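# Move the SOC bottle from fridge to bench

## Task

Find the bottle marked SOC among the four in the refrigerator bin, lift it out and set it upright on the bench, keep the other three upright inside the refrigerator, and close the refrigerator door. If no bottle carries SOC, remove none, close the door, and press the CALL key on the operator panel until it latches down. Pressing CALL when a SOC bottle is present is an irreversible mistake.

## Robot and tools

Robot: two UR12e-type arms, left_arm and right_arm, each with a 140 mm two-finger gripper whose fingers can fold. Each arm rides its own carriage on one shared floor track along y at x = 0: left_rail (always the +y carriage, range -0.8 to 1.5 m) and right_rail (range -1.5 to 0.8 m). An arm's base sits at x = 0, y = its carriage's position_m, z = 0.04 m, facing +x. The clearance check keeps the carriages roughly 0.7 m or more apart; ask for at least 0.78 m.

Scene frame (used in results): fixed to the table, table top z = 0, +z up, +x the direction the arms face, +y to their left, track centre y = 0. The table edge is at x = 0.17 m. Positions in metres, orientation as quaternion wxyz. end_effector_position is the point between the pads when closed; fingertips reach about 33 mm past it (9 mm when fully open). Gripper axes: fingers point along its +z, close along its y; a block juts about 10 cm toward its +x.

execute_actions(actions, cameras): runs actions in order. Each action may hold "rows", "steps", "until" and device commands. "rows" is a list of 1 to 15 rows, one per 1/30 s control step. Each row is 18 numbers in [-1, 1]: left dx, dy, dz, rx, ry, rz, gripper position, force_limit, speed, then the same nine for the right arm. Both arms are always in the row. dx..rz are offsets, not poses: they are measured from that arm's Hand target at the start of the action, in the Hand target's own axes, and every row counts from that same start, not from the previous row. Scale: 1.0 = 0.6 m or 180 degrees; rx, ry, rz form one rotation vector. Repeating an offset in a new action moves further. Sending six zeros re-asks for the current Hand target. Gripper position: +1 fully open (140 mm), about -0.8 pads touch, -1 closes until blocked. force_limit -1..+1 sets squeeze (about 14 N to 58 N slowly); speed -1..+1 sets closing rate (about 30 to 250 mm/s, faster grips harder). Both start at +1. Resend a gripper's last three numbers to leave it unchanged; 0 is a real command. "steps" 1-450, default 15, at least one per row; after the last row the arm keeps heading to that row's target. For gentle motion ramp offsets by about 0.01 per row. Camera images return only when actions is empty or cameras asks for them.

Devices: {"left_rail": {"position_m": x, "speed_m_s": 0.01-1, "acceleration_factor": 0.1-1}} sets an absolute carriage position; {"stop": true} brakes it. Then wait with an action like {"steps": n, "until": {"left_rail": {"position_status": ["!=", "moving"]}}}. until reads only rail fields; numbers need a comparison (=, !=, <, <=, >, >=); {"all"/"any": {"status": "ended"}} also works. A row's target travels with its carriage. Let the carriage arrive before placing the gripper at a scene point. Out-of-range or unknown values reject the whole call.

move(target, speed, blend, stop_force, zero, blocking, cameras): straight-line paths. target is one 18-number row or up to 15 rows, all offsets from the Hand targets at the move's start (not chained). speed in m/s, 0.002-3.2, default 0.25. blend in m rounds corners. stop_force 4-120 N ends an arm's path on contact along its travel; omit it when leaving a surface; not reliable while turning the gripper. blocking=false returns early; then use wait or stop before more rows or moves. Result adds a move: line (done, off_target, moving, held, fault) and limits (paced, held).

wait(seconds 0-10), stop() brakes a running move, zoom_image(camera, region [x0,y0,x1,y1], max 504x504) enlarges the latest image, zero_wrist_force(arm), read_manual, finished_scene ends the scene irrevocably.

Cameras: cam_high, cam_low, cam_bench_left, cam_bench_mid, cam_bench_right, cam_left_wrist, cam_right_wrist, all 672x504.

Results: per arm end_effector_position, quaternion, velocities; Hand target (base for next offsets); Joint positions (rail m, then six joints rad) and velocities; joint torques; Wrist force and torque in gripper axes, plus the peak since last shown. object_status: 0 moving, 1 stopped while opening, 2 stopped while closing (something gripped), 3 reached command or pads met. Check for 2 after closing. position_measured counts: 3 open, 75 about 100 mm, 139 60 mm, 200 20 mm, 230 pads meet. Rail position_status: moving, done, contact_stop, time_out, stopped, stopped_with_arm, stopped_for_other_arm, stopped_for_other_carriage; position_answer taken/not_taken (resend once stationary).

Limits and cautions: orientation commands are clipped to 32 degrees from the current one per step. Grip with the outer quarter of the pads; gripping near the palm folds fingers and can lose narrow parts. Fingertips pushed against a surface fold. Contact force near 150 N or joint torque at its limit (wrist 48 N m, elbow 133, shoulder 293) stops the arm for 10 s; commanding even slightly into a firm surface can trigger it. Avoid collisions between arms, avoid passing near an arm's own base, slam nothing, knock nothing over, and never drop or place anything off the table, on the track or on the metal strip. Long stretched holds heat motors (MOTOR HOT at 70 °C, brake stop at 85 °C). Your thinking time lets the scene run on.

Each tool is called after ">>>" as name(argument=value, ...), one argument or row to a line, values as JSON.

## Session

>>> execute_actions(
  actions=[],
)

Scene clock: 0.00 s.
left_arm: end_effector_position=(+0.3563, +1.2772, +0.5790) position_measured=3 object_status=3 end_effector_quat_wxyz=(+0.000, +0.000, +1.000, +0.000) | right_arm: end_effector_position=(+0.3563, -1.2690, +0.5790) position_measured=3 object_status=3 end_effector_quat_wxyz=(+0.000, +0.000, +1.000, +0.000)
Joint positions: left_arm=[1.199 -0.281 -2.157 1.821 -1.235 -1.571 -0.281] | right_arm=[-1.348 -0.281 -2.157 1.821 -1.235 -1.571 -0.281]
Joint velocities: within noise
Joint torques (N m): no reading
Wrist force (N): no reading
Wrist torque (N m): no reading
Wrist force, peak (N): no reading
Hand target: left_arm +0.3563, +1.2772, +0.5790; +0.000, +0.000, +1.000, +0.000 | right_arm +0.3563, -1.2690, +0.5790; +0.000, +0.000, +1.000, +0.000
Tool commands: left_gripper/position=+1.0 left_gripper/force_limit=+1.0 left_gripper/speed=+1.0 right_gripper/position=+1.0 right_gripper/force_limit=+1.0 right_gripper/speed=+1.0
left_rail: position_m=1.199 position_status=done
right_rail: position_m=-1.348 position_status=done

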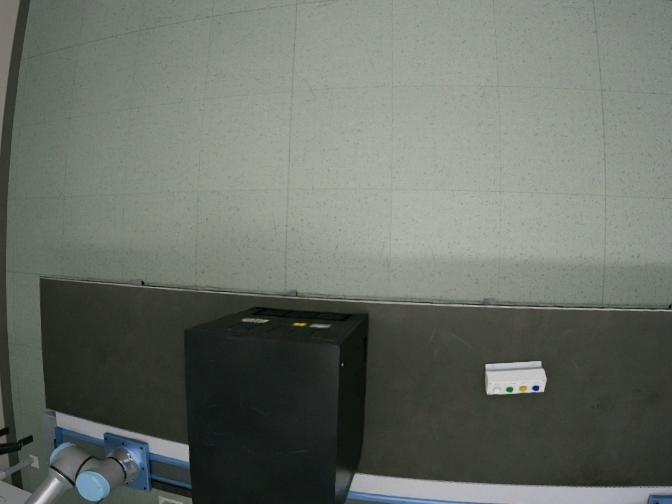

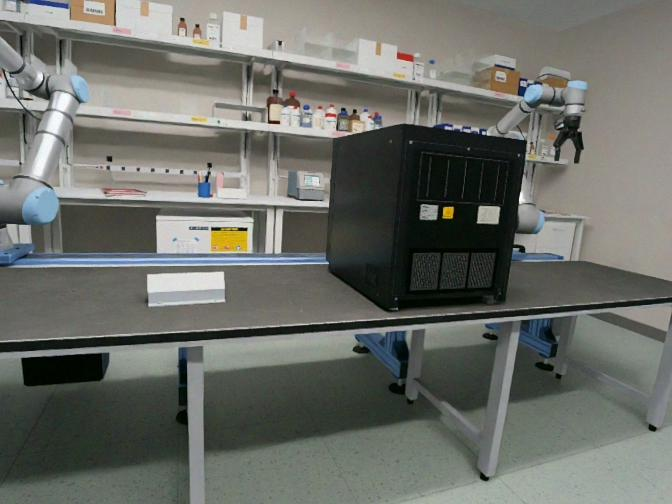

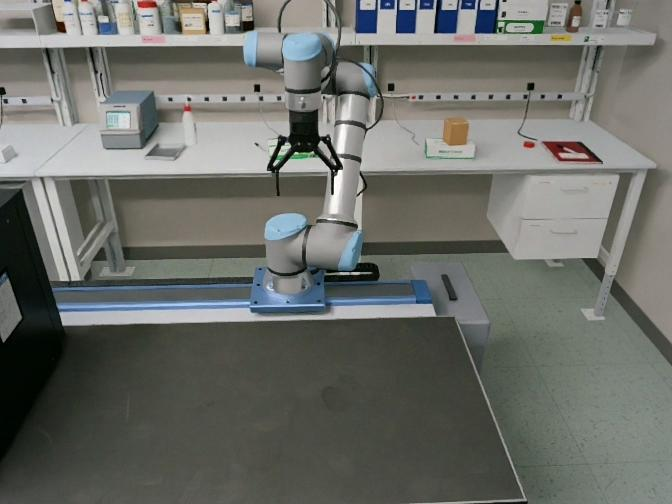

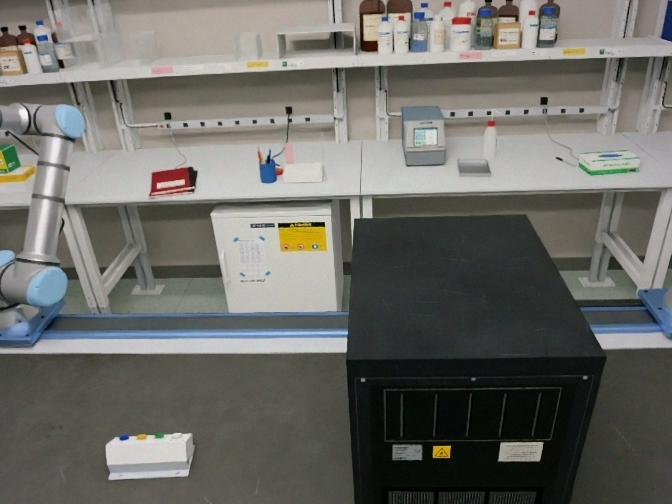

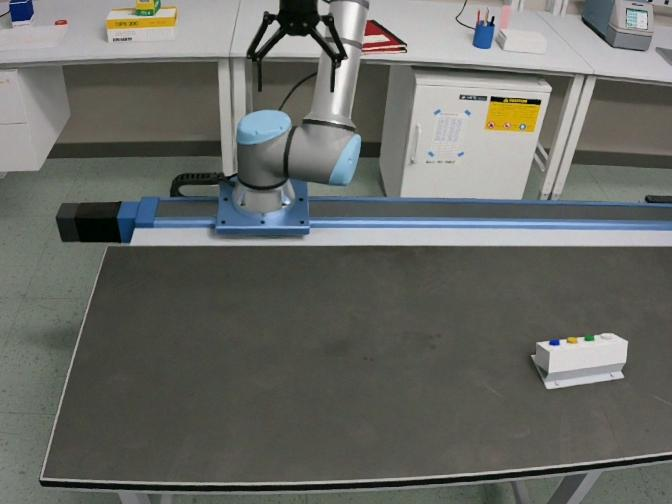

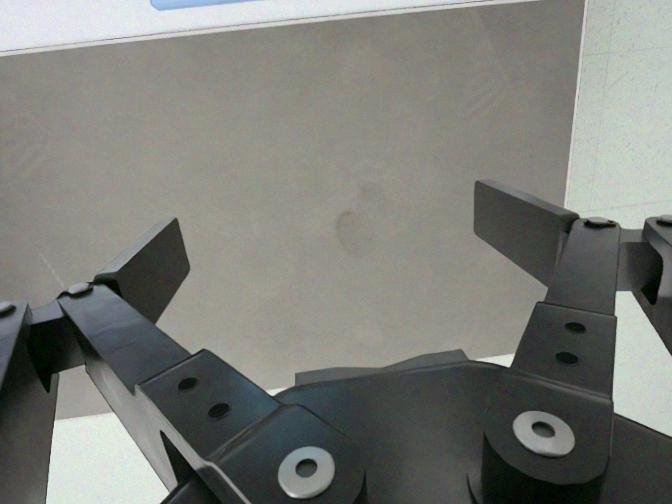

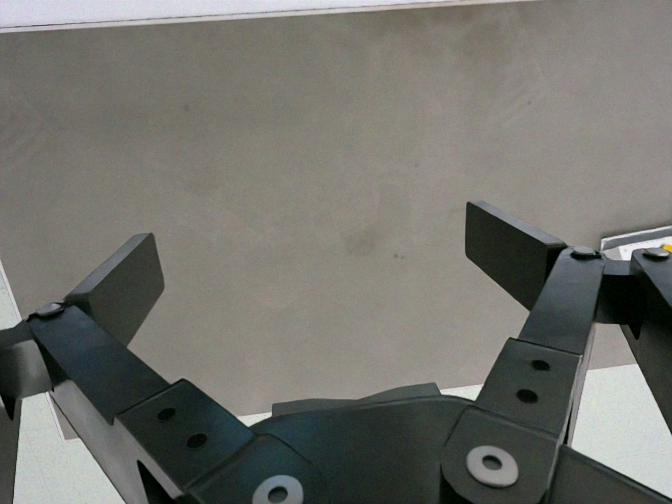

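>>> move(
  target=[
    [0,0,0,0,0,0,1,1,1, 0.177,0.615,0,0,0,-0.4167,1,1,1],
    [0,0,0,0,0,0,1,1,1, 0.677,0.948,0.048,0,0,-0.8333,1,1,1],
  ],
  speed=0.5,
  blend=0.1,
)

>>> move(
  target=[0,0,0,0,0,0,1,1,1, -0.533,-0.423,0.083,0.3228,0.4207,-0.3228,1,1,1],
  speed=0.5,
  cameras=["cam_right_wrist", "cam_bench_mid", "cam_bench_right"],
)

Scene clock: 11.20 s.
left_arm: end_effector_position=(+0.3563, +1.2772, +0.5790) position_measured=3 object_status=3 end_effector_quat_wxyz=(+0.000, +0.000, +1.000, +0.000) | right_arm: end_effector_position=(-0.0497, -0.7003, +0.5502) position_measured=3 object_status=3 end_effector_quat_wxyz=(+0.000, +0.966, -0.259, +0.000)
Joint positions: left_arm=[1.199 -0.281 -2.157 1.821 -1.235 -1.571 -0.281] | right_arm=[-1.348 1.376 -1.673 1.567 -1.465 -1.571 -1.241]
Joint torques (N m): left_arm=[-1.15 -3.26 -49.47 -5.27 0.07 0.56] | right_arm=[24.25 -27.88 -60.38 -8.18 -2.83 -2.29]
Wrist force (N): left_arm=[-0.1 -0.7 -0.1] | right_arm=[0.0 0.4 -0.4]
Wrist torque (N m): left_arm=[-0.15 0.02 0.01] | right_arm=[0.08 -0.04 0.05]
Wrist force, peak (N): left_arm=[-1.2 -0.2 0.1] | right_arm=[1.5 -0.6 -1.3]
Hand target: left_arm +0.3563, +1.2772, +0.5790; +0.000, +0.000, +1.000, +0.000 | right_arm -0.0499, -0.7002, +0.5501; +0.000, +0.966, -0.259, +0.000
Off the commanded pose: left_arm 0.000 m, 0 deg | right_arm 0.000 m, 0 deg.
left_rail: position_m=1.199 position_status=done
right_rail: position_m=-1.348 position_status=done
move: done

Scene clock: 14.80 s.
left_arm: end_effector_position=(+0.3563, +1.2772, +0.5790) position_measured=3 object_status=3 end_effector_quat_wxyz=(+0.000, +0.000, +1.000, +0.000) | right_arm: end_effector_position=(-0.1999, -0.3205, +0.5003) position_measured=3 object_status=3 end_effector_quat_wxyz=(-0.270, +0.653, +0.271, +0.653)
Joint positions: left_arm=[1.199 -0.281 -2.157 1.821 -1.235 -1.571 -0.281] | right_arm=[-1.348 1.887 -0.859 1.419 -3.702 -2.673 -3.141]
Joint torques (N m): left_arm=[-1.34 -1.97 -50.47 -5.72 0.14 0.28] | right_arm=[-22.19 -84.17 -48.76 -5.27 3.55 -2.58]
Wrist force (N): left_arm=[-0.5 -0.1 -0.2] | right_arm=[1.5 0.7 -0.5]
Wrist torque (N m): left_arm=[-0.03 0.12 0.00] | right_arm=[-0.11 -0.30 0.19]
Wrist force, peak (N): left_arm=[-0.3 -0.7 0.7] | right_arm=[2.2 0.3 -1.0]
Hand target: left_arm +0.3563, +1.2772, +0.5790; +0.000, +0.000, +1.000, +0.000 | right_arm -0.1999, -0.3205, +0.5003; -0.271, +0.653, +0.271, +0.653
Off the commanded pose: left_arm 0.000 m, 0 deg | right_arm 0.000 m, 0 deg.
left_rail: position_m=1.199 position_status=done
right_rail: position_m=-1.348 position_status=done
move: done
camera_calibration:
cam_right_wrist: T_world_to_cam=[[0.621193, -0.78111, -0.0631314, -0.100986], [-0.316691, -0.176531, -0.931957, 0.340021], [0.716816, 0.598919, -0.357031, 0.705236], [0, 0, 0, 1]] pos_world=[-0.335111, -0.441235, 0.562301]
Images, in order (width x height): cam_bench_mid 672x504, cam_bench_right 672x504, cam_right_wrist 672x504.

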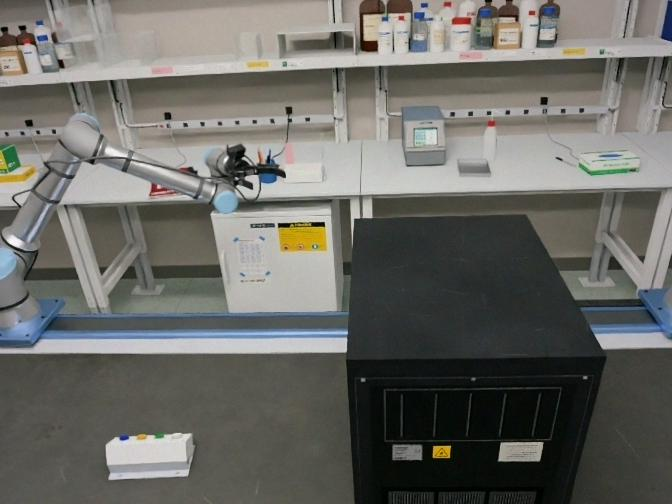

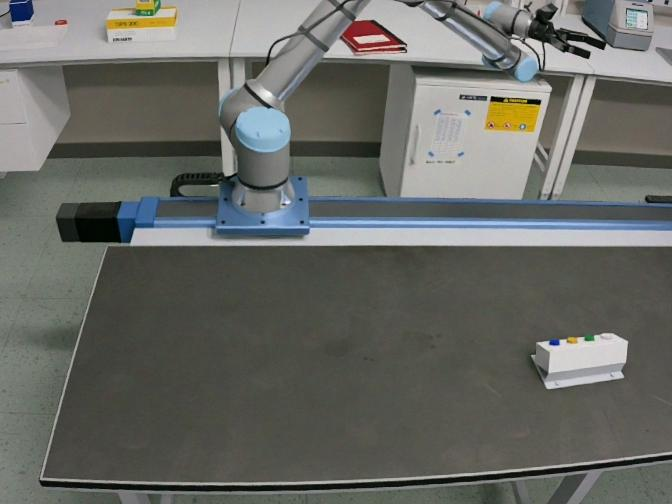

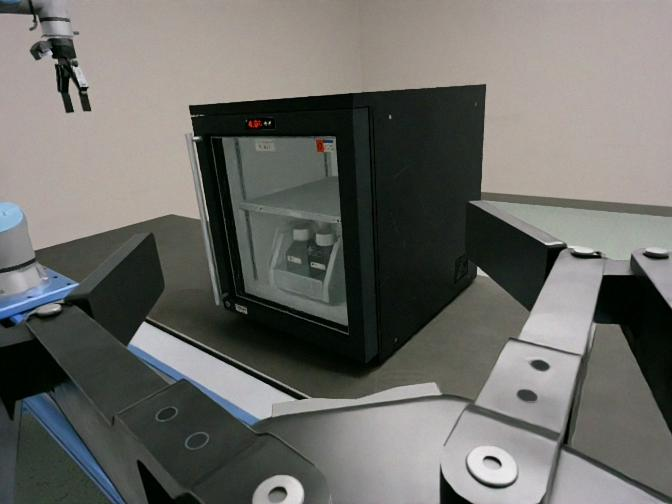

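>>> zoom_image(
  camera="cam_right_wrist",
  region=[180, 90, 400, 370],
)

>>> zoom_image(
  camera="cam_right_wrist",
  region=[250, 200, 350, 310],
)

Scaled by 1.800 from the camera's 672x504 image, which has a finer 960x720 frame.

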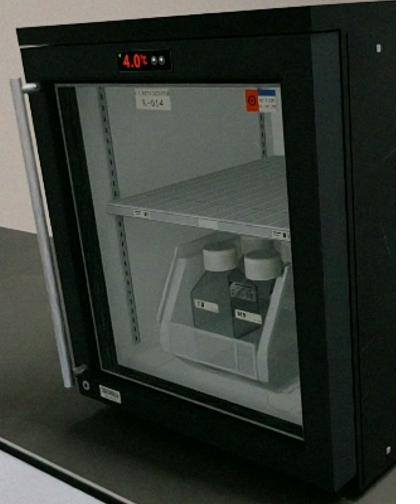

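Scaled by 4.582 from the camera's 672x504 image, which has a finer 960x720 frame.

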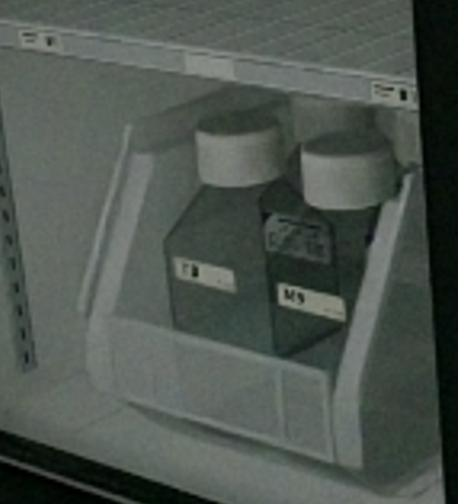

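>>> execute_actions(
  actions=[
    {"right_rail":{"position_m":-0.75},"left_rail":{"position_m":0.95},"steps":150,"until":{"all":{"status":"ended"}}},
  ],
)

>>> move(
  target=[0,0,0,0,0,0,1,1,1, -0.367,0.41,0.344,-0.25,0,0,1,1,1],
  speed=0.4,
  cameras=["cam_right_wrist"],
)

Scene clock: 25.03 s.
left_arm: end_effector_position=(+0.3563, +1.0286, +0.5790) position_measured=3 object_status=3 end_effector_quat_wxyz=(+0.000, +0.000, +1.000, +0.000) | right_arm: end_effector_position=(-0.1998, +0.2771, +0.5003) position_measured=3 object_status=3 end_effector_quat_wxyz=(-0.270, +0.653, +0.271, +0.653)
Joint positions: left_arm=[0.95 -0.281 -2.157 1.821 -1.235 -1.571 -0.281] | right_arm=[-0.75 1.887 -0.859 1.419 -3.702 -2.673 -3.142]
Joint torques (N m): left_arm=[-1.49 -2.99 -49.26 -5.33 -0.12 0.02] | right_arm=[21.82 -113.62 -32.14 -2.83 0.96 -2.34]
Wrist force (N): left_arm=[-0.2 0.0 0.3] | right_arm=[1.8 0.6 -1.2]
Wrist torque (N m): left_arm=[0.01 0.04 0.01] | right_arm=[-0.13 -0.39 0.19]
Wrist force, peak (N): left_arm=[-0.5 -2.8 0.7] | right_arm=[1.7 2.4 -3.0]
Hand target: left_arm +0.3563, +1.0286, +0.5790; +0.000, +0.000, +1.000, +0.000 | right_arm -0.1999, +0.2771, +0.5003; -0.271, +0.653, +0.271, +0.653
Tool commands: left_gripper/position=+1.0 left_gripper/force_limit=+1.0 left_gripper/speed=+1.0 right_gripper/position=+1.0 right_gripper/force_limit=+1.0 right_gripper/speed=+1.0
Off the commanded pose: left_arm 0.000 m, 0 deg | right_arm 0.000 m, 0 deg.
left_rail: position_m=0.950 position_status=done
right_rail: position_m=-0.750 position_status=done

Scene clock: 27.23 s.
left_arm: end_effector_position=(+0.3563, +1.0286, +0.5790) position_measured=3 object_status=3 end_effector_quat_wxyz=(+0.000, +0.000, +1.000, +0.000) | right_arm: end_effector_position=(+0.1200, +0.2490, +0.2801) position_measured=3 object_status=3 end_effector_quat_wxyz=(+0.000, +0.706, +0.000, +0.708)
Joint positions: left_arm=[0.95 -0.281 -2.157 1.821 -1.235 -1.571 -0.281] | right_arm=[-0.75 1.617 -0.475 1.115 -3.742 -3.188 -3.102]
Joint torques (N m): left_arm=[-0.01 -2.21 -49.49 -5.62 -0.37 0.26] | right_arm=[-21.84 -102.22 -45.12 -3.7 -2.85 -2.39]
Wrist force (N): left_arm=[-0.1 0.3 0.2] | right_arm=[1.7 0.8 -0.5]
Wrist torque (N m): left_arm=[0.08 0.01 0.01] | right_arm=[-0.04 -0.27 0.30]
Wrist force, peak (N): left_arm=[-0.5 -0.9 0.2] | right_arm=[2.6 0.0 -2.3]
Hand target: left_arm +0.3563, +1.0286, +0.5790; +0.000, +0.000, +1.000, +0.000 | right_arm +0.1200, +0.2490, +0.2801; +0.000, +0.707, +0.000, +0.707
Off the commanded pose: left_arm 0.000 m, 0 deg | right_arm 0.000 m, 0 deg.
left_rail: position_m=0.950 position_status=done
right_rail: position_m=-0.750 position_status=done
move: done
camera_calibration:
cam_right_wrist: T_world_to_cam=[[-0.112705, -0.991611, -0.0632944, 0.271751], [-0.346805, 0.0989516, -0.932703, 0.271833], [0.931141, -0.0831691, -0.355048, 0.199837], [0, 0, 0, 1]] pos_world=[-0.0611758, 0.259193, 0.341691]
Images, in order (width x height): cam_right_wrist 672x504.

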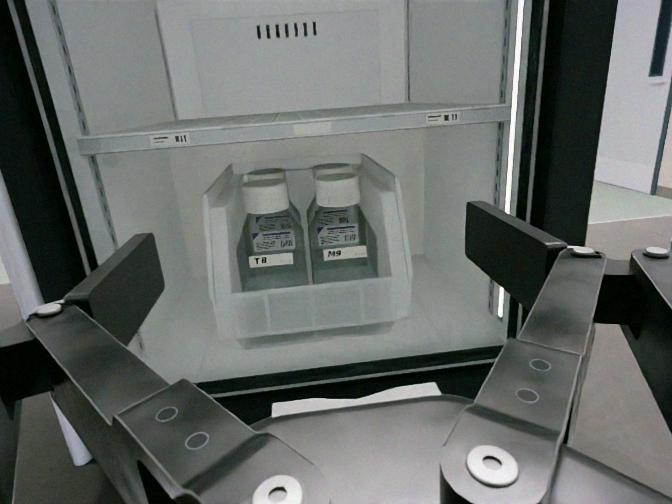

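>>> zoom_image(
  camera="cam_right_wrist",
  region=[190, 140, 430, 350],
)

>>> zoom_image(
  camera="cam_right_wrist",
  region=[0, 0, 504, 504],
)

Scaled by 2.100 from the camera's 672x504 image, which has a finer 960x720 frame.

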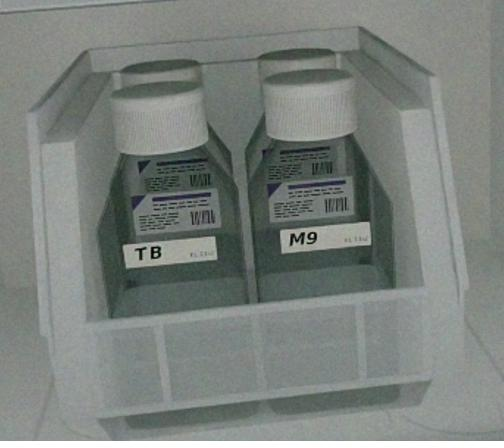

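Scaled by 1.000.

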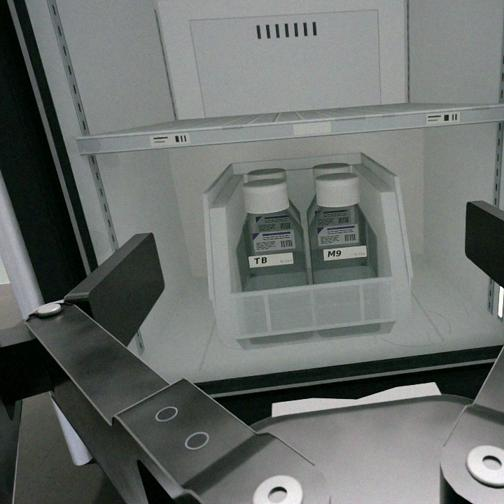

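>>> zoom_image(
  camera="cam_right_wrist",
  region=[0, 160, 160, 320],
)

>>> zoom_image(
  camera="cam_right_wrist",
  region=[0, 380, 124, 504],
)

Scaled by 3.150 from the camera's 672x504 image, which has a finer 960x720 frame.

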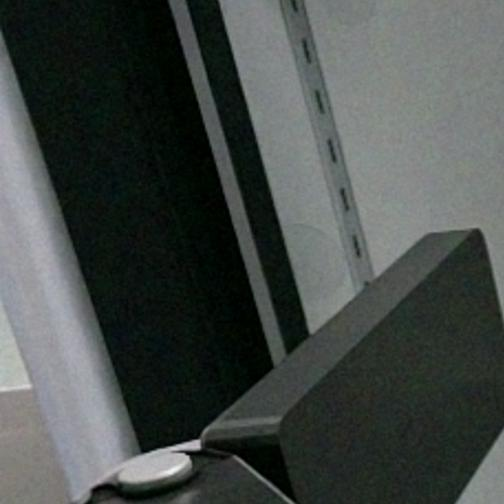

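Scaled by 4.065 from the camera's 672x504 image, which has a finer 960x720 frame.

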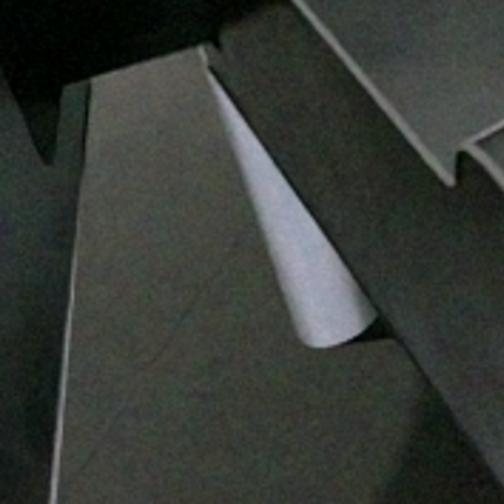

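>>> move(
  target=[0,0,0,0,0,0,1,1,1, 0.2,0,-0.533,0,0,0,1,1,1],
  speed=0.5,
)

>>> execute_actions(
  actions=[
    {"right_rail":{"position_m":-1.348},"left_rail":{"position_m":1.1},"steps":150,"until":{"all":{"status":"ended"}}},
  ],
)

>>> move(
  target=[
    [0.112,-0.502,0,0,0,0.278,1,1,1, -0.083,0.167,0.083,0.25,0,0,1,1,1],
    [0.627,-0.932,0.033,0,0,0.611,1,1,1, -0.167,0.333,0.167,0.5,0,0,1,1,1],
  ],
  speed=0.5,
  blend=0.1,
)

>>> move(
  target=[
    [-0.188,0.068,0.3,-0.217,0.4652,0.217,1,1,1, 0,0,0,0,0,0,1,1,1],
    [-0.1855,0.28,0.467,-0.3019,0.431,0.3019,1,1,1, 0,0,0,0,0,0,1,1,1],
  ],
  speed=0.4,
  blend=0.05,
  cameras=["cam_left_wrist", "cam_bench_left", "cam_bench_mid"],
)

Scene clock: 42.10 s.
left_arm: end_effector_position=(+0.3563, +1.0286, +0.5790) position_measured=3 object_status=3 end_effector_quat_wxyz=(+0.000, +0.000, +1.000, +0.000) | right_arm: end_effector_position=(-0.1997, +0.2490, +0.4001) position_measured=3 object_status=3 end_effector_quat_wxyz=(+0.000, +0.707, +0.000, +0.707)
Joint positions: left_arm=[0.95 -0.281 -2.157 1.821 -1.235 -1.571 -0.281] | right_arm=[-0.75 1.913 -0.362 0.641 -3.421 -3.484 -3.142]
Joint torques (N m): left_arm=[-1.63 -3.27 -48.9 -5.56 -0.58 -0.03] | right_arm=[22 -115.15 -51.7 3.92 -2.74 -2.76]
Wrist force (N): left_arm=[0.1 0.2 -0.2] | right_arm=[1.6 0.8 -1.0]
Wrist torque (N m): left_arm=[0.06 -0.02 0.00] | right_arm=[-0.02 -0.38 0.14]
Wrist force, peak (N): left_arm=[-1.0 -0.2 -0.1] | right_arm=[2.1 1.6 -3.9]
Hand target: left_arm +0.3563, +1.0286, +0.5790; +0.000, +0.000, +1.000, +0.000 | right_arm -0.1998, +0.2491, +0.4001; +0.000, +0.707, +0.000, +0.707
Off the commanded pose: left_arm 0.000 m, 0 deg | right_arm 0.000 m, 0 deg.
left_rail: position_m=0.950 position_status=done
right_rail: position_m=-0.750 position_status=done
move: done

Scene clock: 43.83 s.
left_arm: end_effector_position=(+0.3563, +1.1786, +0.5790) position_measured=3 object_status=3 end_effector_quat_wxyz=(+0.000, +0.000, +1.000, +0.000) | right_arm: end_effector_position=(-0.1998, -0.3489, +0.4001) position_measured=3 object_status=3 end_effector_quat_wxyz=(+0.000, +0.707, +0.000, +0.707)
Joint positions: left_arm=[1.1 -0.281 -2.157 1.821 -1.235 -1.571 -0.281] | right_arm=[-1.348 1.913 -0.362 0.641 -3.421 -3.484 -3.142]
Joint torques (N m): left_arm=[0.12 -3.23 -49.26 -5.71 -0.42 0.11] | right_arm=[-20.43 -118.77 -50.46 0.74 0.41 -2.03]
Wrist force (N): left_arm=[-0.4 0.1 -0.1] | right_arm=[2.0 1.0 -0.9]
Wrist torque (N m): left_arm=[0.02 0.09 0.00] | right_arm=[0.01 -0.46 0.15]
Wrist force, peak (N): left_arm=[-0.6 -3.0 0.3] | right_arm=[1.8 3.9 -1.2]
Hand target: left_arm +0.3563, +1.1786, +0.5790; +0.000, +0.000, +1.000, +0.000 | right_arm -0.1998, -0.3489, +0.4001; +0.000, +0.707, +0.000, +0.707
Tool commands: left_gripper/position=+1.0 left_gripper/force_limit=+1.0 left_gripper/speed=+1.0 right_gripper/position=+1.0 right_gripper/force_limit=+1.0 right_gripper/speed=+1.0
Off the commanded pose: left_arm 0.000 m, 0 deg | right_arm 0.000 m, 0 deg.
left_rail: position_m=1.100 position_status=done
right_rail: position_m=-1.348 position_status=done

Scene clock: 46.80 s.
left_arm: end_effector_position=(-0.0198, +0.6194, +0.5592) position_measured=3 object_status=3 end_effector_quat_wxyz=(+0.000, +0.819, +0.574, +0.000) | right_arm: end_effector_position=(-0.0996, -0.5488, +0.2999) position_measured=3 object_status=3 end_effector_quat_wxyz=(+0.500, -0.500, -0.500, -0.500)
Joint positions: left_arm=[1.1 -1.983 -1.959 1.762 -1.374 -1.571 -0.063] | right_arm=[-1.348 1.405 -1.013 2.387 -4.516 -1.405 -3.142]
Joint torques (N m): left_arm=[-14.91 -5.72 -59.5 -7.93 -0.32 4.35] | right_arm=[-24.85 -45.96 -3.37 -6.5 3.29 2.68]
Wrist force (N): left_arm=[-0.7 -0.1 -0.2] | right_arm=[0.7 0.5 -1.4]
Wrist torque (N m): left_arm=[-0.09 0.09 -0.26] | right_arm=[-0.11 -0.09 0.14]
Wrist force, peak (N): left_arm=[-3.1 -1.4 0.0] | right_arm=[2.7 0.7 -1.9]
Hand target: left_arm -0.0199, +0.6194, +0.5592; +0.000, +0.819, +0.574, +0.000 | right_arm -0.0996, -0.5488, +0.2999; +0.500, -0.500, -0.500, -0.500
Off the commanded pose: left_arm 0.000 m, 0 deg | right_arm 0.000 m, 0 deg.
left_rail: position_m=1.100 position_status=done
right_rail: position_m=-1.348 position_status=done
move: done

Scene clock: 50.33 s.
left_arm: end_effector_position=(+0.0999, +0.4574, +0.2791) position_measured=3 object_status=3 end_effector_quat_wxyz=(+0.000, +0.707, +0.000, +0.707) | right_arm: end_effector_position=(-0.0996, -0.5487, +0.2999) position_measured=3 object_status=3 end_effector_quat_wxyz=(+0.500, -0.500, -0.500, -0.500)
Joint positions: left_arm=[1.1 -2.186 -1.166 1.905 -0.739 -0.615 0] | right_arm=[-1.348 1.405 -1.013 2.387 -4.516 -1.405 -3.142]
Joint torques (N m): left_arm=[11.96 -88.49 -26.1 -1.36 1.59 4.07] | right_arm=[-22.66 -46.4 -4.27 -6.42 3.2 2.52]
Wrist force (N): left_arm=[-1.2 2.2 -1.6] | right_arm=[0.8 0.7 -1.9]
Wrist torque (N m): left_arm=[0.80 0.08 -0.67] | right_arm=[-0.06 -0.14 0.13]
Wrist force, peak (N): left_arm=[-2.3 2.1 -2.7] | right_arm=[1.5 0.6 -1.7]
Hand target: left_arm +0.1000, +0.4573, +0.2790; +0.000, +0.707, +0.000, +0.707 | right_arm -0.0996, -0.5487, +0.2999; +0.500, -0.500, -0.500, -0.500
Off the commanded pose: left_arm 0.000 m, 0 deg | right_arm 0.000 m, 0 deg.
left_rail: position_m=1.100 position_status=done
right_rail: position_m=-1.348 position_status=done
move: done
camera_calibration:
cam_left_wrist: T_world_to_cam=[[-0.0974049, -0.991476, -0.086536, 0.482058], [-0.343681, 0.115109, -0.932005, 0.235302], [0.934021, -0.061041, -0.351964, 0.209361], [0, 0, 0, 1]] pos_world=[-0.0677243, 0.463643, 0.334705]
Images, in order (width x height): cam_bench_left 672x504, cam_bench_mid 672x504, cam_left_wrist 672x504.

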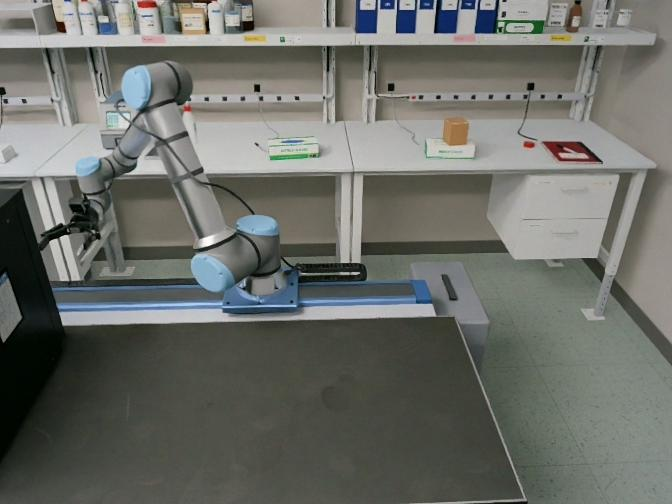

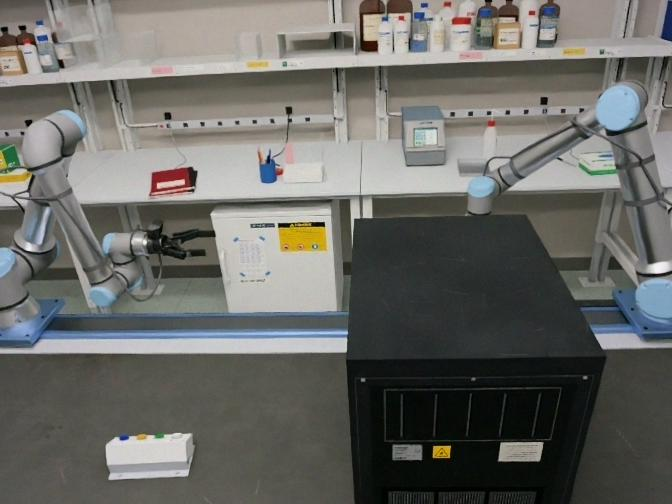

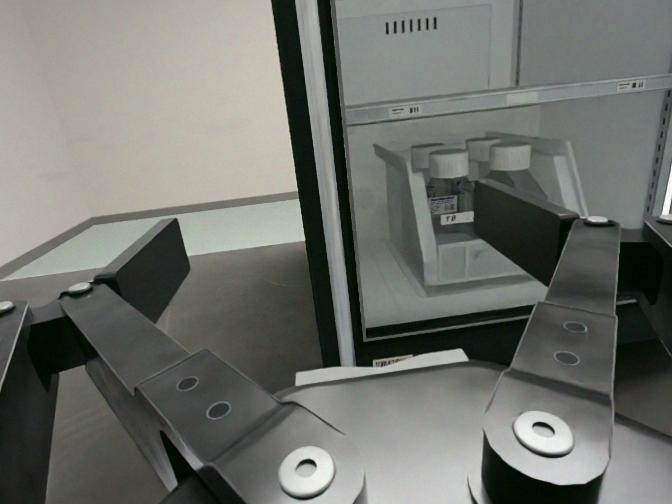

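>>> zoom_image(
  camera="cam_left_wrist",
  region=[230, 150, 430, 370],
)

Scaled by 2.291 from the camera's 672x504 image, which has a finer 960x720 frame.

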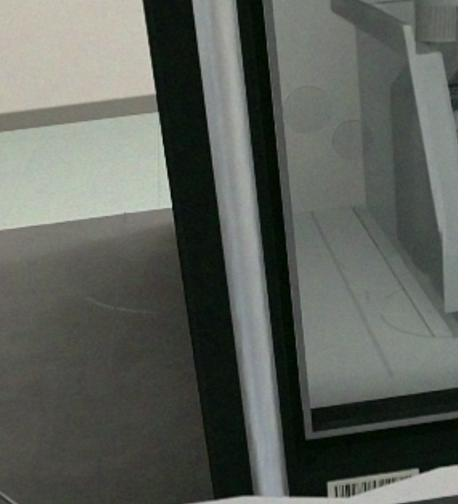

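>>> zoom_image(
  camera="cam_left_wrist",
  region=[270, 200, 390, 320],
)

>>> zoom_image(
  camera="cam_left_wrist",
  region=[240, 0, 400, 130],
)

Scaled by 4.200 from the camera's 672x504 image, which has a finer 960x720 frame.

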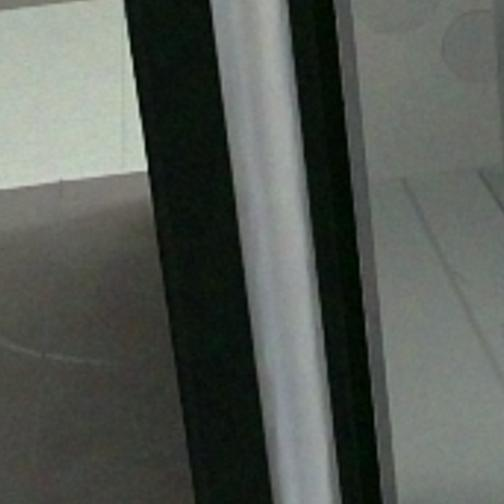

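Scaled by 3.150 from the camera's 672x504 image, which has a finer 960x720 frame.

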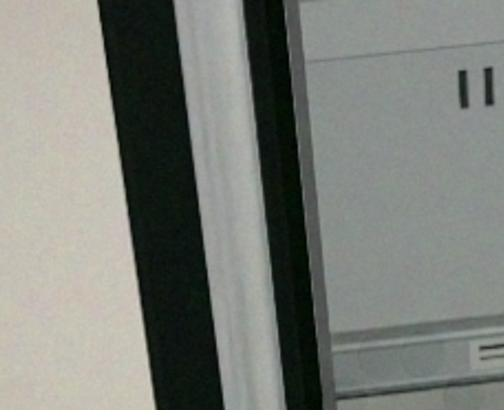

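>>> move(
  target=[0,0.0233,0.0833,0,0,0,1,1,1, 0,0,0,0,0,0,1,1,1],
  speed=0.2,
  cameras=["cam_left_wrist"],
)

>>> zoom_image(
  camera="cam_left_wrist",
  region=[230, 100, 430, 320],
)

Scene clock: 53.47 s.
left_arm: end_effector_position=(+0.1497, +0.4435, +0.2790) position_measured=3 object_status=3 end_effector_quat_wxyz=(+0.000, +0.707, +0.000, +0.707) | right_arm: end_effector_position=(-0.0996, -0.5487, +0.2999) position_measured=3 object_status=3 end_effector_quat_wxyz=(+0.500, -0.500, -0.500, -0.500)
Joint positions: left_arm=[1.1 -2.111 -1.169 1.91 -0.741 -0.541 0] | right_arm=[-1.348 1.405 -1.013 2.387 -4.516 -1.405 -3.142]
Joint torques (N m): left_arm=[10.61 -61.39 -41.91 3.18 1.74 4.06] | right_arm=[-22.35 -46.97 -4.81 -6.57 2.57 2.55]
Wrist force (N): left_arm=[-1.8 2.4 -1.4] | right_arm=[1.2 0.7 -1.5]
Wrist torque (N m): left_arm=[0.85 0.20 -0.71] | right_arm=[-0.08 -0.24 0.14]
Wrist force, peak (N): left_arm=[-1.7 2.1 -3.0] | right_arm=[1.2 1.0 -1.9]
Hand target: left_arm +0.1500, +0.4434, +0.2790; +0.000, +0.707, +0.000, +0.707 | right_arm -0.0996, -0.5487, +0.2999; +0.500, -0.500, -0.500, -0.500
Off the commanded pose: left_arm 0.000 m, 0 deg | right_arm 0.000 m, 0 deg.
left_rail: position_m=1.100 position_status=done
right_rail: position_m=-1.348 position_status=done
move: done
camera_calibration:
cam_left_wrist: T_world_to_cam=[[-0.0976867, -0.991458, -0.0864159, 0.473183], [-0.343737, 0.1151, -0.931986, 0.254037], [0.933971, -0.0613383, -0.352044, 0.162072], [0, 0, 0, 1]] pos_world=[-0.0178249, 0.449843, 0.334706]
Images, in order (width x height): cam_left_wrist 672x504.

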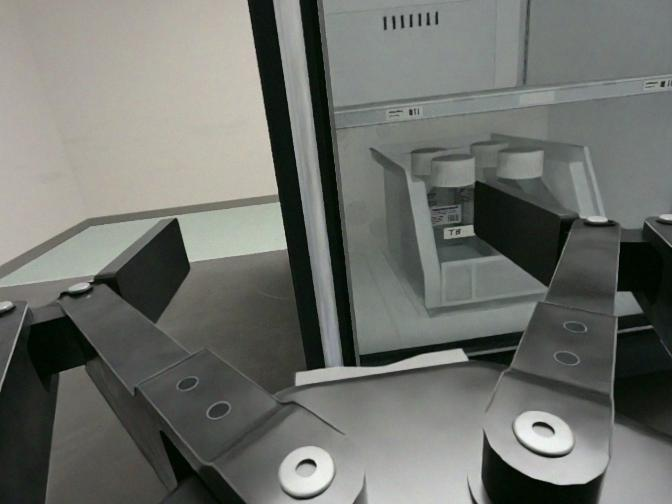

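Scaled by 2.291 from the camera's 672x504 image, which has a finer 960x720 frame.

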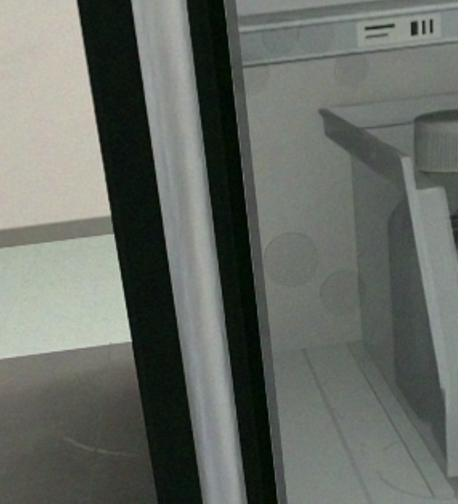

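>>> move(
  target=[0,0,0.1083,0,0,0,1,1,1, 0,0,0,0,0,0,1,1,1],
  speed=0.1,
  stop_force=20,
  cameras=["cam_left_wrist"],
)

>>> zoom_image(
  camera="cam_left_wrist",
  region=[150, 50, 510, 350],
)

Scene clock: 56.37 s.
left_arm: end_effector_position=(+0.2150, +0.4434, +0.2790) position_measured=3 object_status=3 end_effector_quat_wxyz=(+0.000, +0.707, +0.000, +0.707) | right_arm: end_effector_position=(-0.0996, -0.5487, +0.2999) position_measured=3 object_status=3 end_effector_quat_wxyz=(+0.500, -0.500, -0.500, -0.500)
Joint positions: left_arm=[1.1 -2.023 -1.189 1.941 -0.752 -0.453 0] | right_arm=[-1.348 1.405 -1.013 2.387 -4.516 -1.405 -3.142]
Joint torques (N m): left_arm=[14.24 -87.82 -25.84 -1.38 2.15 4.04] | right_arm=[-20.94 -46.2 -4.96 -6.69 3.07 2.69]
Wrist force (N): left_arm=[-1.3 2.0 -1.8] | right_arm=[1.1 0.6 -1.3]
Wrist torque (N m): left_arm=[0.73 0.12 -0.70] | right_arm=[-0.09 -0.22 0.13]
Wrist force, peak (N): left_arm=[-1.3 2.9 -2.7] | right_arm=[1.7 0.8 -1.7]
Hand target: left_arm +0.2150, +0.4434, +0.2790; +0.000, +0.707, +0.000, +0.707 | right_arm -0.0996, -0.5487, +0.2999; +0.500, -0.500, -0.500, -0.500
Off the commanded pose: left_arm 0.000 m, 0 deg | right_arm 0.000 m, 0 deg.
left_rail: position_m=1.100 position_status=done
right_rail: position_m=-1.348 position_status=done
move: done
camera_calibration:
cam_left_wrist: T_world_to_cam=[[-0.0977169, -0.991446, -0.0865206, 0.479475], [-0.34364, 0.115203, -0.932008, 0.276323], [0.934004, -0.061341, -0.351958, 0.101106], [0, 0, 0, 1]] pos_world=[0.0473749, 0.449742, 0.334606]
Images, in order (width x height): cam_left_wrist 672x504.

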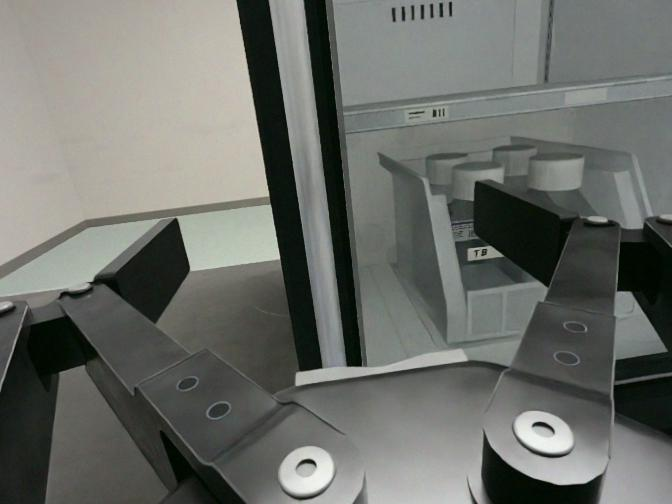

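Scaled by 1.400 from the camera's 672x504 image, which has a finer 960x720 frame.

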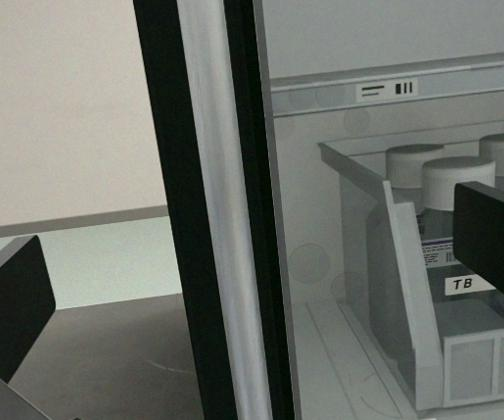

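>>> move(
  target=[
    [0,-0.0075,0,0,0,0,1,1,1, 0,0,0,0,0,0,1,1,1],
    [0,-0.0075,0,0,0,0,-1,-0.3,-1, 0,0,0,0,0,0,1,1,1],
  ],
  speed=0.1,
  cameras=["cam_left_wrist"],
)

Scene clock: 65.57 s.
left_arm: end_effector_position=(+0.2150, +0.4481, +0.2790) position_measured=204 object_status=0 end_effector_quat_wxyz=(+0.000, +0.707, +0.000, +0.707) | right_arm: end_effector_position=(-0.0996, -0.5487, +0.2999) position_measured=3 object_status=3 end_effector_quat_wxyz=(+0.500, -0.500, -0.500, -0.500)
Joint positions: left_arm=[1.1 -2.026 -1.195 1.951 -0.756 -0.456 0] | right_arm=[-1.348 1.405 -1.013 2.387 -4.516 -1.405 -3.142]
Joint torques (N m): left_arm=[-14.1 -80.14 -46.94 -1.15 16.76 1.3] | right_arm=[-23.49 -46.49 -5.79 -6.76 3.19 2.25]
Wrist force (N): left_arm=[3.8 -36.6 -16.0] | right_arm=[1.1 0.9 -1.7]
Wrist torque (N m): left_arm=[2.21 0.22 -0.80] | right_arm=[-0.02 -0.19 0.14]
Wrist force, peak (N): left_arm=[3.8 -36.6 -16.0] | right_arm=[1.3 0.8 -2.1]
Hand target: left_arm +0.2150, +0.4479, +0.2790; +0.000, +0.707, +0.000, +0.707 | right_arm -0.0996, -0.5487, +0.2999; +0.500, -0.500, -0.500, -0.500
Off the commanded pose: left_arm 0.000 m, 0 deg | right_arm 0.000 m, 0 deg.
left_rail: position_m=1.100 position_status=done
right_rail: position_m=-1.348 position_status=done
move: done
camera_calibration:
cam_left_wrist: T_world_to_cam=[[-0.0974399, -0.991464, -0.0866279, 0.484067], [-0.343673, 0.115208, -0.931996, 0.275789], [0.934021, -0.0610419, -0.351965, 0.101253], [0, 0, 0, 1]] pos_world=[0.0473756, 0.454343, 0.334605]
Images, in order (width x height): cam_left_wrist 672x504.

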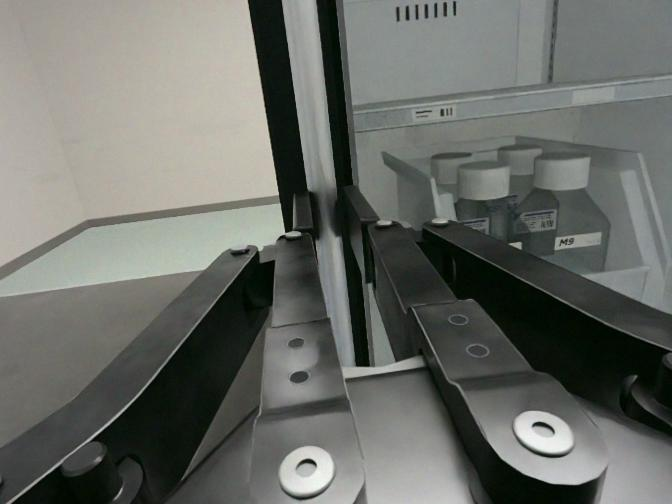

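>>> zoom_image(
  camera="cam_left_wrist",
  region=[250, 140, 420, 310],
)

Scaled by 2.965 from the camera's 672x504 image, which has a finer 960x720 frame.

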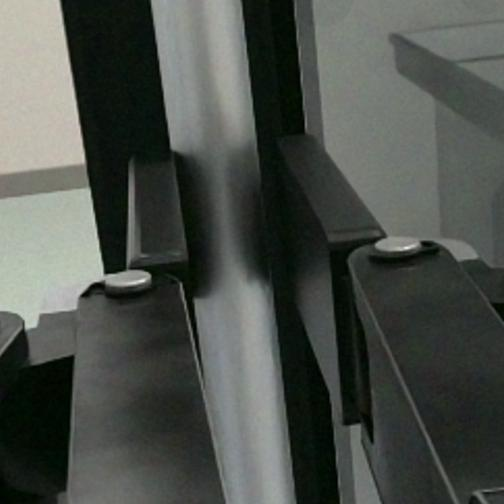

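>>> move(
  target=[
    [0,0,0,0,0,0,-0.35,-0.3,-0.5, 0,0,0,0,0,0,1,1,1],
    [0,-0.0083,0.0167,0,0,0,-0.35,-0.3,-1, 0,0,0,0,0,0,1,1,1],
    [0,-0.0083,0.0167,0,0,0,-1,-0.3,-1, 0,0,0,0,0,0,1,1,1],
  ],
  speed=0.1,
  cameras=["cam_left_wrist"],
)

>>> zoom_image(
  camera="cam_left_wrist",
  region=[250, 140, 420, 310],
)

Scene clock: 71.20 s.
left_arm: end_effector_position=(+0.2250, +0.4528, +0.2790) position_measured=206 object_status=0 end_effector_quat_wxyz=(+0.000, +0.707, +0.000, +0.707) | right_arm: end_effector_position=(-0.0996, -0.5487, +0.2999) position_measured=3 object_status=3 end_effector_quat_wxyz=(+0.500, -0.500, -0.500, -0.500)
Joint positions: left_arm=[1.1 -2.016 -1.204 1.964 -0.761 -0.445 0] | right_arm=[-1.348 1.405 -1.013 2.387 -4.516 -1.405 -3.142]
Joint torques (N m): left_arm=[12.23 -86.33 -24.06 7.69 -14.67 -1.5] | right_arm=[-22.32 -46.29 -6.54 -6.56 3.01 2.28]
Wrist force (N): left_arm=[-6.1 40.7 1.6] | right_arm=[0.9 0.5 -1.8]
Wrist torque (N m): left_arm=[-0.15 0.05 -0.78] | right_arm=[-0.12 -0.17 0.13]
Wrist force, peak (N): left_arm=[4.0 -40.7 -16.2] | right_arm=[1.3 1.1 -1.9]
Hand target: left_arm +0.2250, +0.4529, +0.2790; +0.000, +0.707, +0.000, +0.707 | right_arm -0.0996, -0.5487, +0.2999; +0.500, -0.500, -0.500, -0.500
Off the commanded pose: left_arm 0.000 m, 0 deg | right_arm 0.000 m, 0 deg.
left_rail: position_m=1.100 position_status=done
right_rail: position_m=-1.348 position_status=done
move: done
camera_calibration:
cam_left_wrist: T_world_to_cam=[[-0.09801, -0.991427, -0.0864056, 0.489741], [-0.343728, 0.115204, -0.931976, 0.27867], [0.933941, -0.0616429, -0.352072, 0.0925241], [0, 0, 0, 1]] pos_world=[0.0573743, 0.459142, 0.334606]
Images, in order (width x height): cam_left_wrist 672x504.

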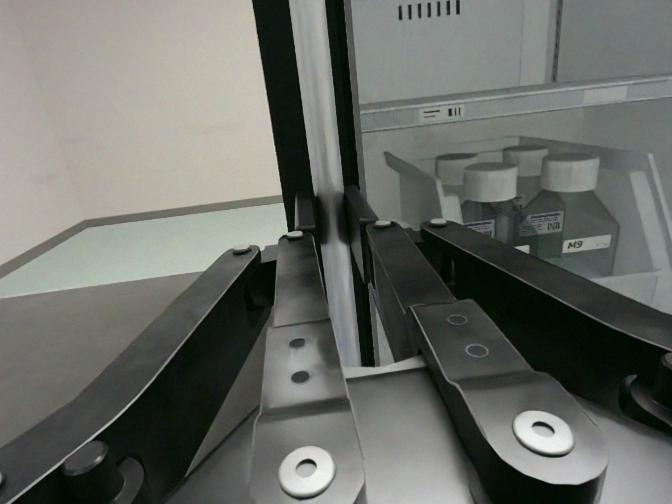

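Scaled by 2.965 from the camera's 672x504 image, which has a finer 960x720 frame.

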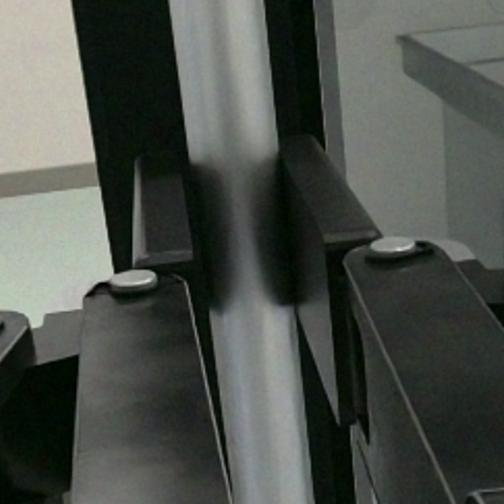

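>>> move(
  target=[0,0.004,0,0,0,0,-1,-0.3,-1, 0,0,0,0,0,0,1,1,1],
  speed=0.02,
)

>>> wait(
  seconds=1,
  cameras=["cam_left_wrist"],
)

Scene clock: 72.20 s.
left_arm: end_effector_position=(+0.2250, +0.4508, +0.2790) position_measured=209 object_status=2 end_effector_quat_wxyz=(+0.000, +0.707, +0.000, +0.707) | right_arm: end_effector_position=(-0.0996, -0.5487, +0.2999) position_measured=3 object_status=3 end_effector_quat_wxyz=(+0.500, -0.500, -0.500, -0.500)
Joint positions: left_arm=[1.1 -2.014 -1.201 1.96 -0.759 -0.444 0] | right_arm=[-1.348 1.405 -1.013 2.387 -4.516 -1.405 -3.142]
Joint torques (N m): left_arm=[18.21 -58.24 -41.13 4.9 1.58 -0.21] | right_arm=[-21.94 -47.58 -7.2 -6.78 2.92 2.16]
Wrist force (N): left_arm=[-2.0 -0.1 -10.0] | right_arm=[1.0 0.6 -1.5]
Wrist torque (N m): left_arm=[0.94 0.03 -0.90] | right_arm=[-0.09 -0.17 0.14]
Wrist force, peak (N): left_arm=[-6.8 43.2 2.2] | right_arm=[1.0 1.0 -2.2]
Hand target: left_arm +0.2250, +0.4505, +0.2790; +0.000, +0.707, +0.000, +0.707 | right_arm -0.0996, -0.5487, +0.2999; +0.500, -0.500, -0.500, -0.500
Off the commanded pose: left_arm 0.000 m, 0 deg | right_arm 0.000 m, 0 deg.
left_rail: position_m=1.100 position_status=done
right_rail: position_m=-1.348 position_status=done
move: done

Scene clock: 73.20 s.
left_arm: end_effector_position=(+0.2250, +0.4505, +0.2790) position_measured=209 object_status=2 end_effector_quat_wxyz=(+0.000, +0.707, +0.000, +0.707) | right_arm: end_effector_position=(-0.0996, -0.5487, +0.2999) position_measured=3 object_status=3 end_effector_quat_wxyz=(+0.500, -0.500, -0.500, -0.500)
Joint positions: left_arm=[1.1 -2.014 -1.201 1.959 -0.759 -0.443 0] | right_arm=[-1.348 1.405 -1.013 2.387 -4.516 -1.405 -3.142]
Joint torques (N m): left_arm=[15.37 -57.42 -44.59 1.89 5.7 0.53] | right_arm=[-22.33 -48.1 -7.07 -6.34 2.82 2.22]
Wrist force (N): left_arm=[-1.6 -9.8 -11.6] | right_arm=[1.2 0.7 -1.5]
Wrist torque (N m): left_arm=[1.10 0.22 -0.90] | right_arm=[-0.09 -0.23 0.13]
Wrist force, peak (N): left_arm=[-1.0 -9.7 -12.2] | right_arm=[1.3 0.7 -1.8]
Hand target: left_arm +0.2250, +0.4505, +0.2790; +0.000, +0.707, +0.000, +0.707 | right_arm -0.0996, -0.5487, +0.2999; +0.500, -0.500, -0.500, -0.500
Tool commands: left_gripper/position=-1.0 left_gripper/force_limit=-0.3 left_gripper/speed=-1.0 right_gripper/position=+1.0 right_gripper/force_limit=+1.0 right_gripper/speed=+1.0
Off the commanded pose: left_arm 0.000 m, 0 deg | right_arm 0.000 m, 0 deg.
left_rail: position_m=1.100 position_status=done
right_rail: position_m=-1.348 position_status=done
wait: 1.00 s
camera_calibration:
cam_left_wrist: T_world_to_cam=[[-0.0977169, -0.991446, -0.0865206, 0.487392], [-0.34364, 0.115203, -0.932008, 0.278953], [0.934004, -0.061341, -0.351958, 0.0921958], [0, 0, 0, 1]] pos_world=[0.0573749, 0.456742, 0.334606]
Images, in order (width x height): cam_left_wrist 672x504.

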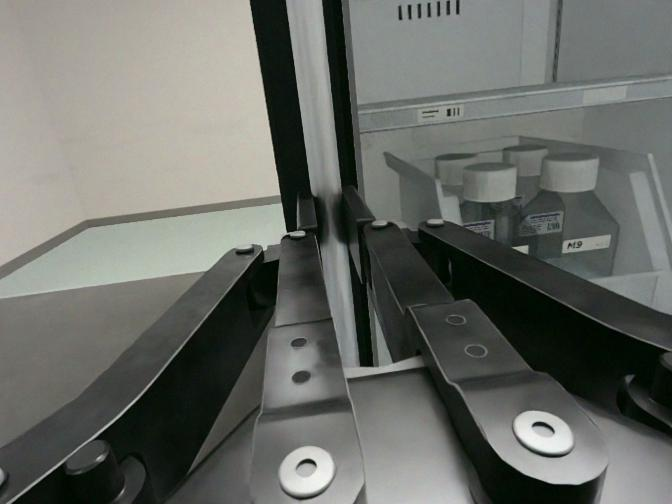

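>>> move(
  target=[0,0.0093,-0.0513,0.0111,0,0,-1,-0.3,-1, 0,0,0,0,0,0,1,1,1],
  speed=0.05,
  cameras=["cam_left_wrist"],
)

Scene clock: 75.90 s.
left_arm: end_effector_position=(+0.1944, +0.4449, +0.2790) position_measured=209 object_status=2 end_effector_quat_wxyz=(-0.012, +0.707, +0.012, +0.707) | right_arm: end_effector_position=(-0.0996, -0.5487, +0.2999) position_measured=3 object_status=3 end_effector_quat_wxyz=(+0.500, -0.500, -0.500, -0.500)
Joint positions: left_arm=[1.1 -2.044 -1.171 1.912 -0.742 -0.508 0] | right_arm=[-1.348 1.405 -1.013 2.387 -4.516 -1.405 -3.142]
Joint torques (N m): left_arm=[-18.25 -60.49 -45.25 2.94 4.24 -3.1] | right_arm=[-20.49 -47.56 -7.24 -6.87 2.86 2.39]
Wrist force (N): left_arm=[-0.1 -13.1 -4.9] | right_arm=[0.9 0.6 -1.1]
Wrist torque (N m): left_arm=[1.25 0.30 -0.93] | right_arm=[-0.10 -0.14 0.14]
Wrist force, peak (N): left_arm=[0.3 -19.8 -5.1] | right_arm=[1.0 1.0 -2.1]
Hand target: left_arm +0.1942, +0.4449, +0.2790; -0.012, +0.707, +0.012, +0.707 | right_arm -0.0996, -0.5487, +0.2999; +0.500, -0.500, -0.500, -0.500
Off the commanded pose: left_arm 0.000 m, 0 deg | right_arm 0.000 m, 0 deg.
left_rail: position_m=1.100 position_status=done
right_rail: position_m=-1.348 position_status=done
move: done
camera_calibration:
cam_left_wrist: T_world_to_cam=[[-0.0633396, -0.994228, -0.0865976, 0.473475], [-0.347436, 0.103311, -0.931995, 0.2751], [0.935562, -0.028945, -0.351974, 0.105723], [0, 0, 0, 1]] pos_world=[0.0266593, 0.445381, 0.334605]
Images, in order (width x height): cam_left_wrist 672x504.

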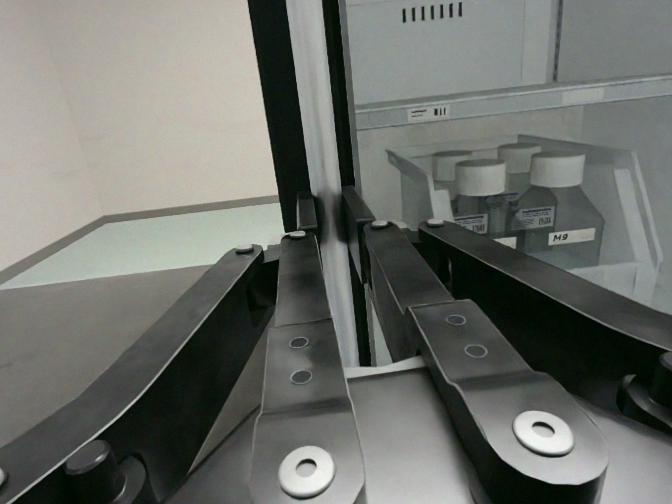

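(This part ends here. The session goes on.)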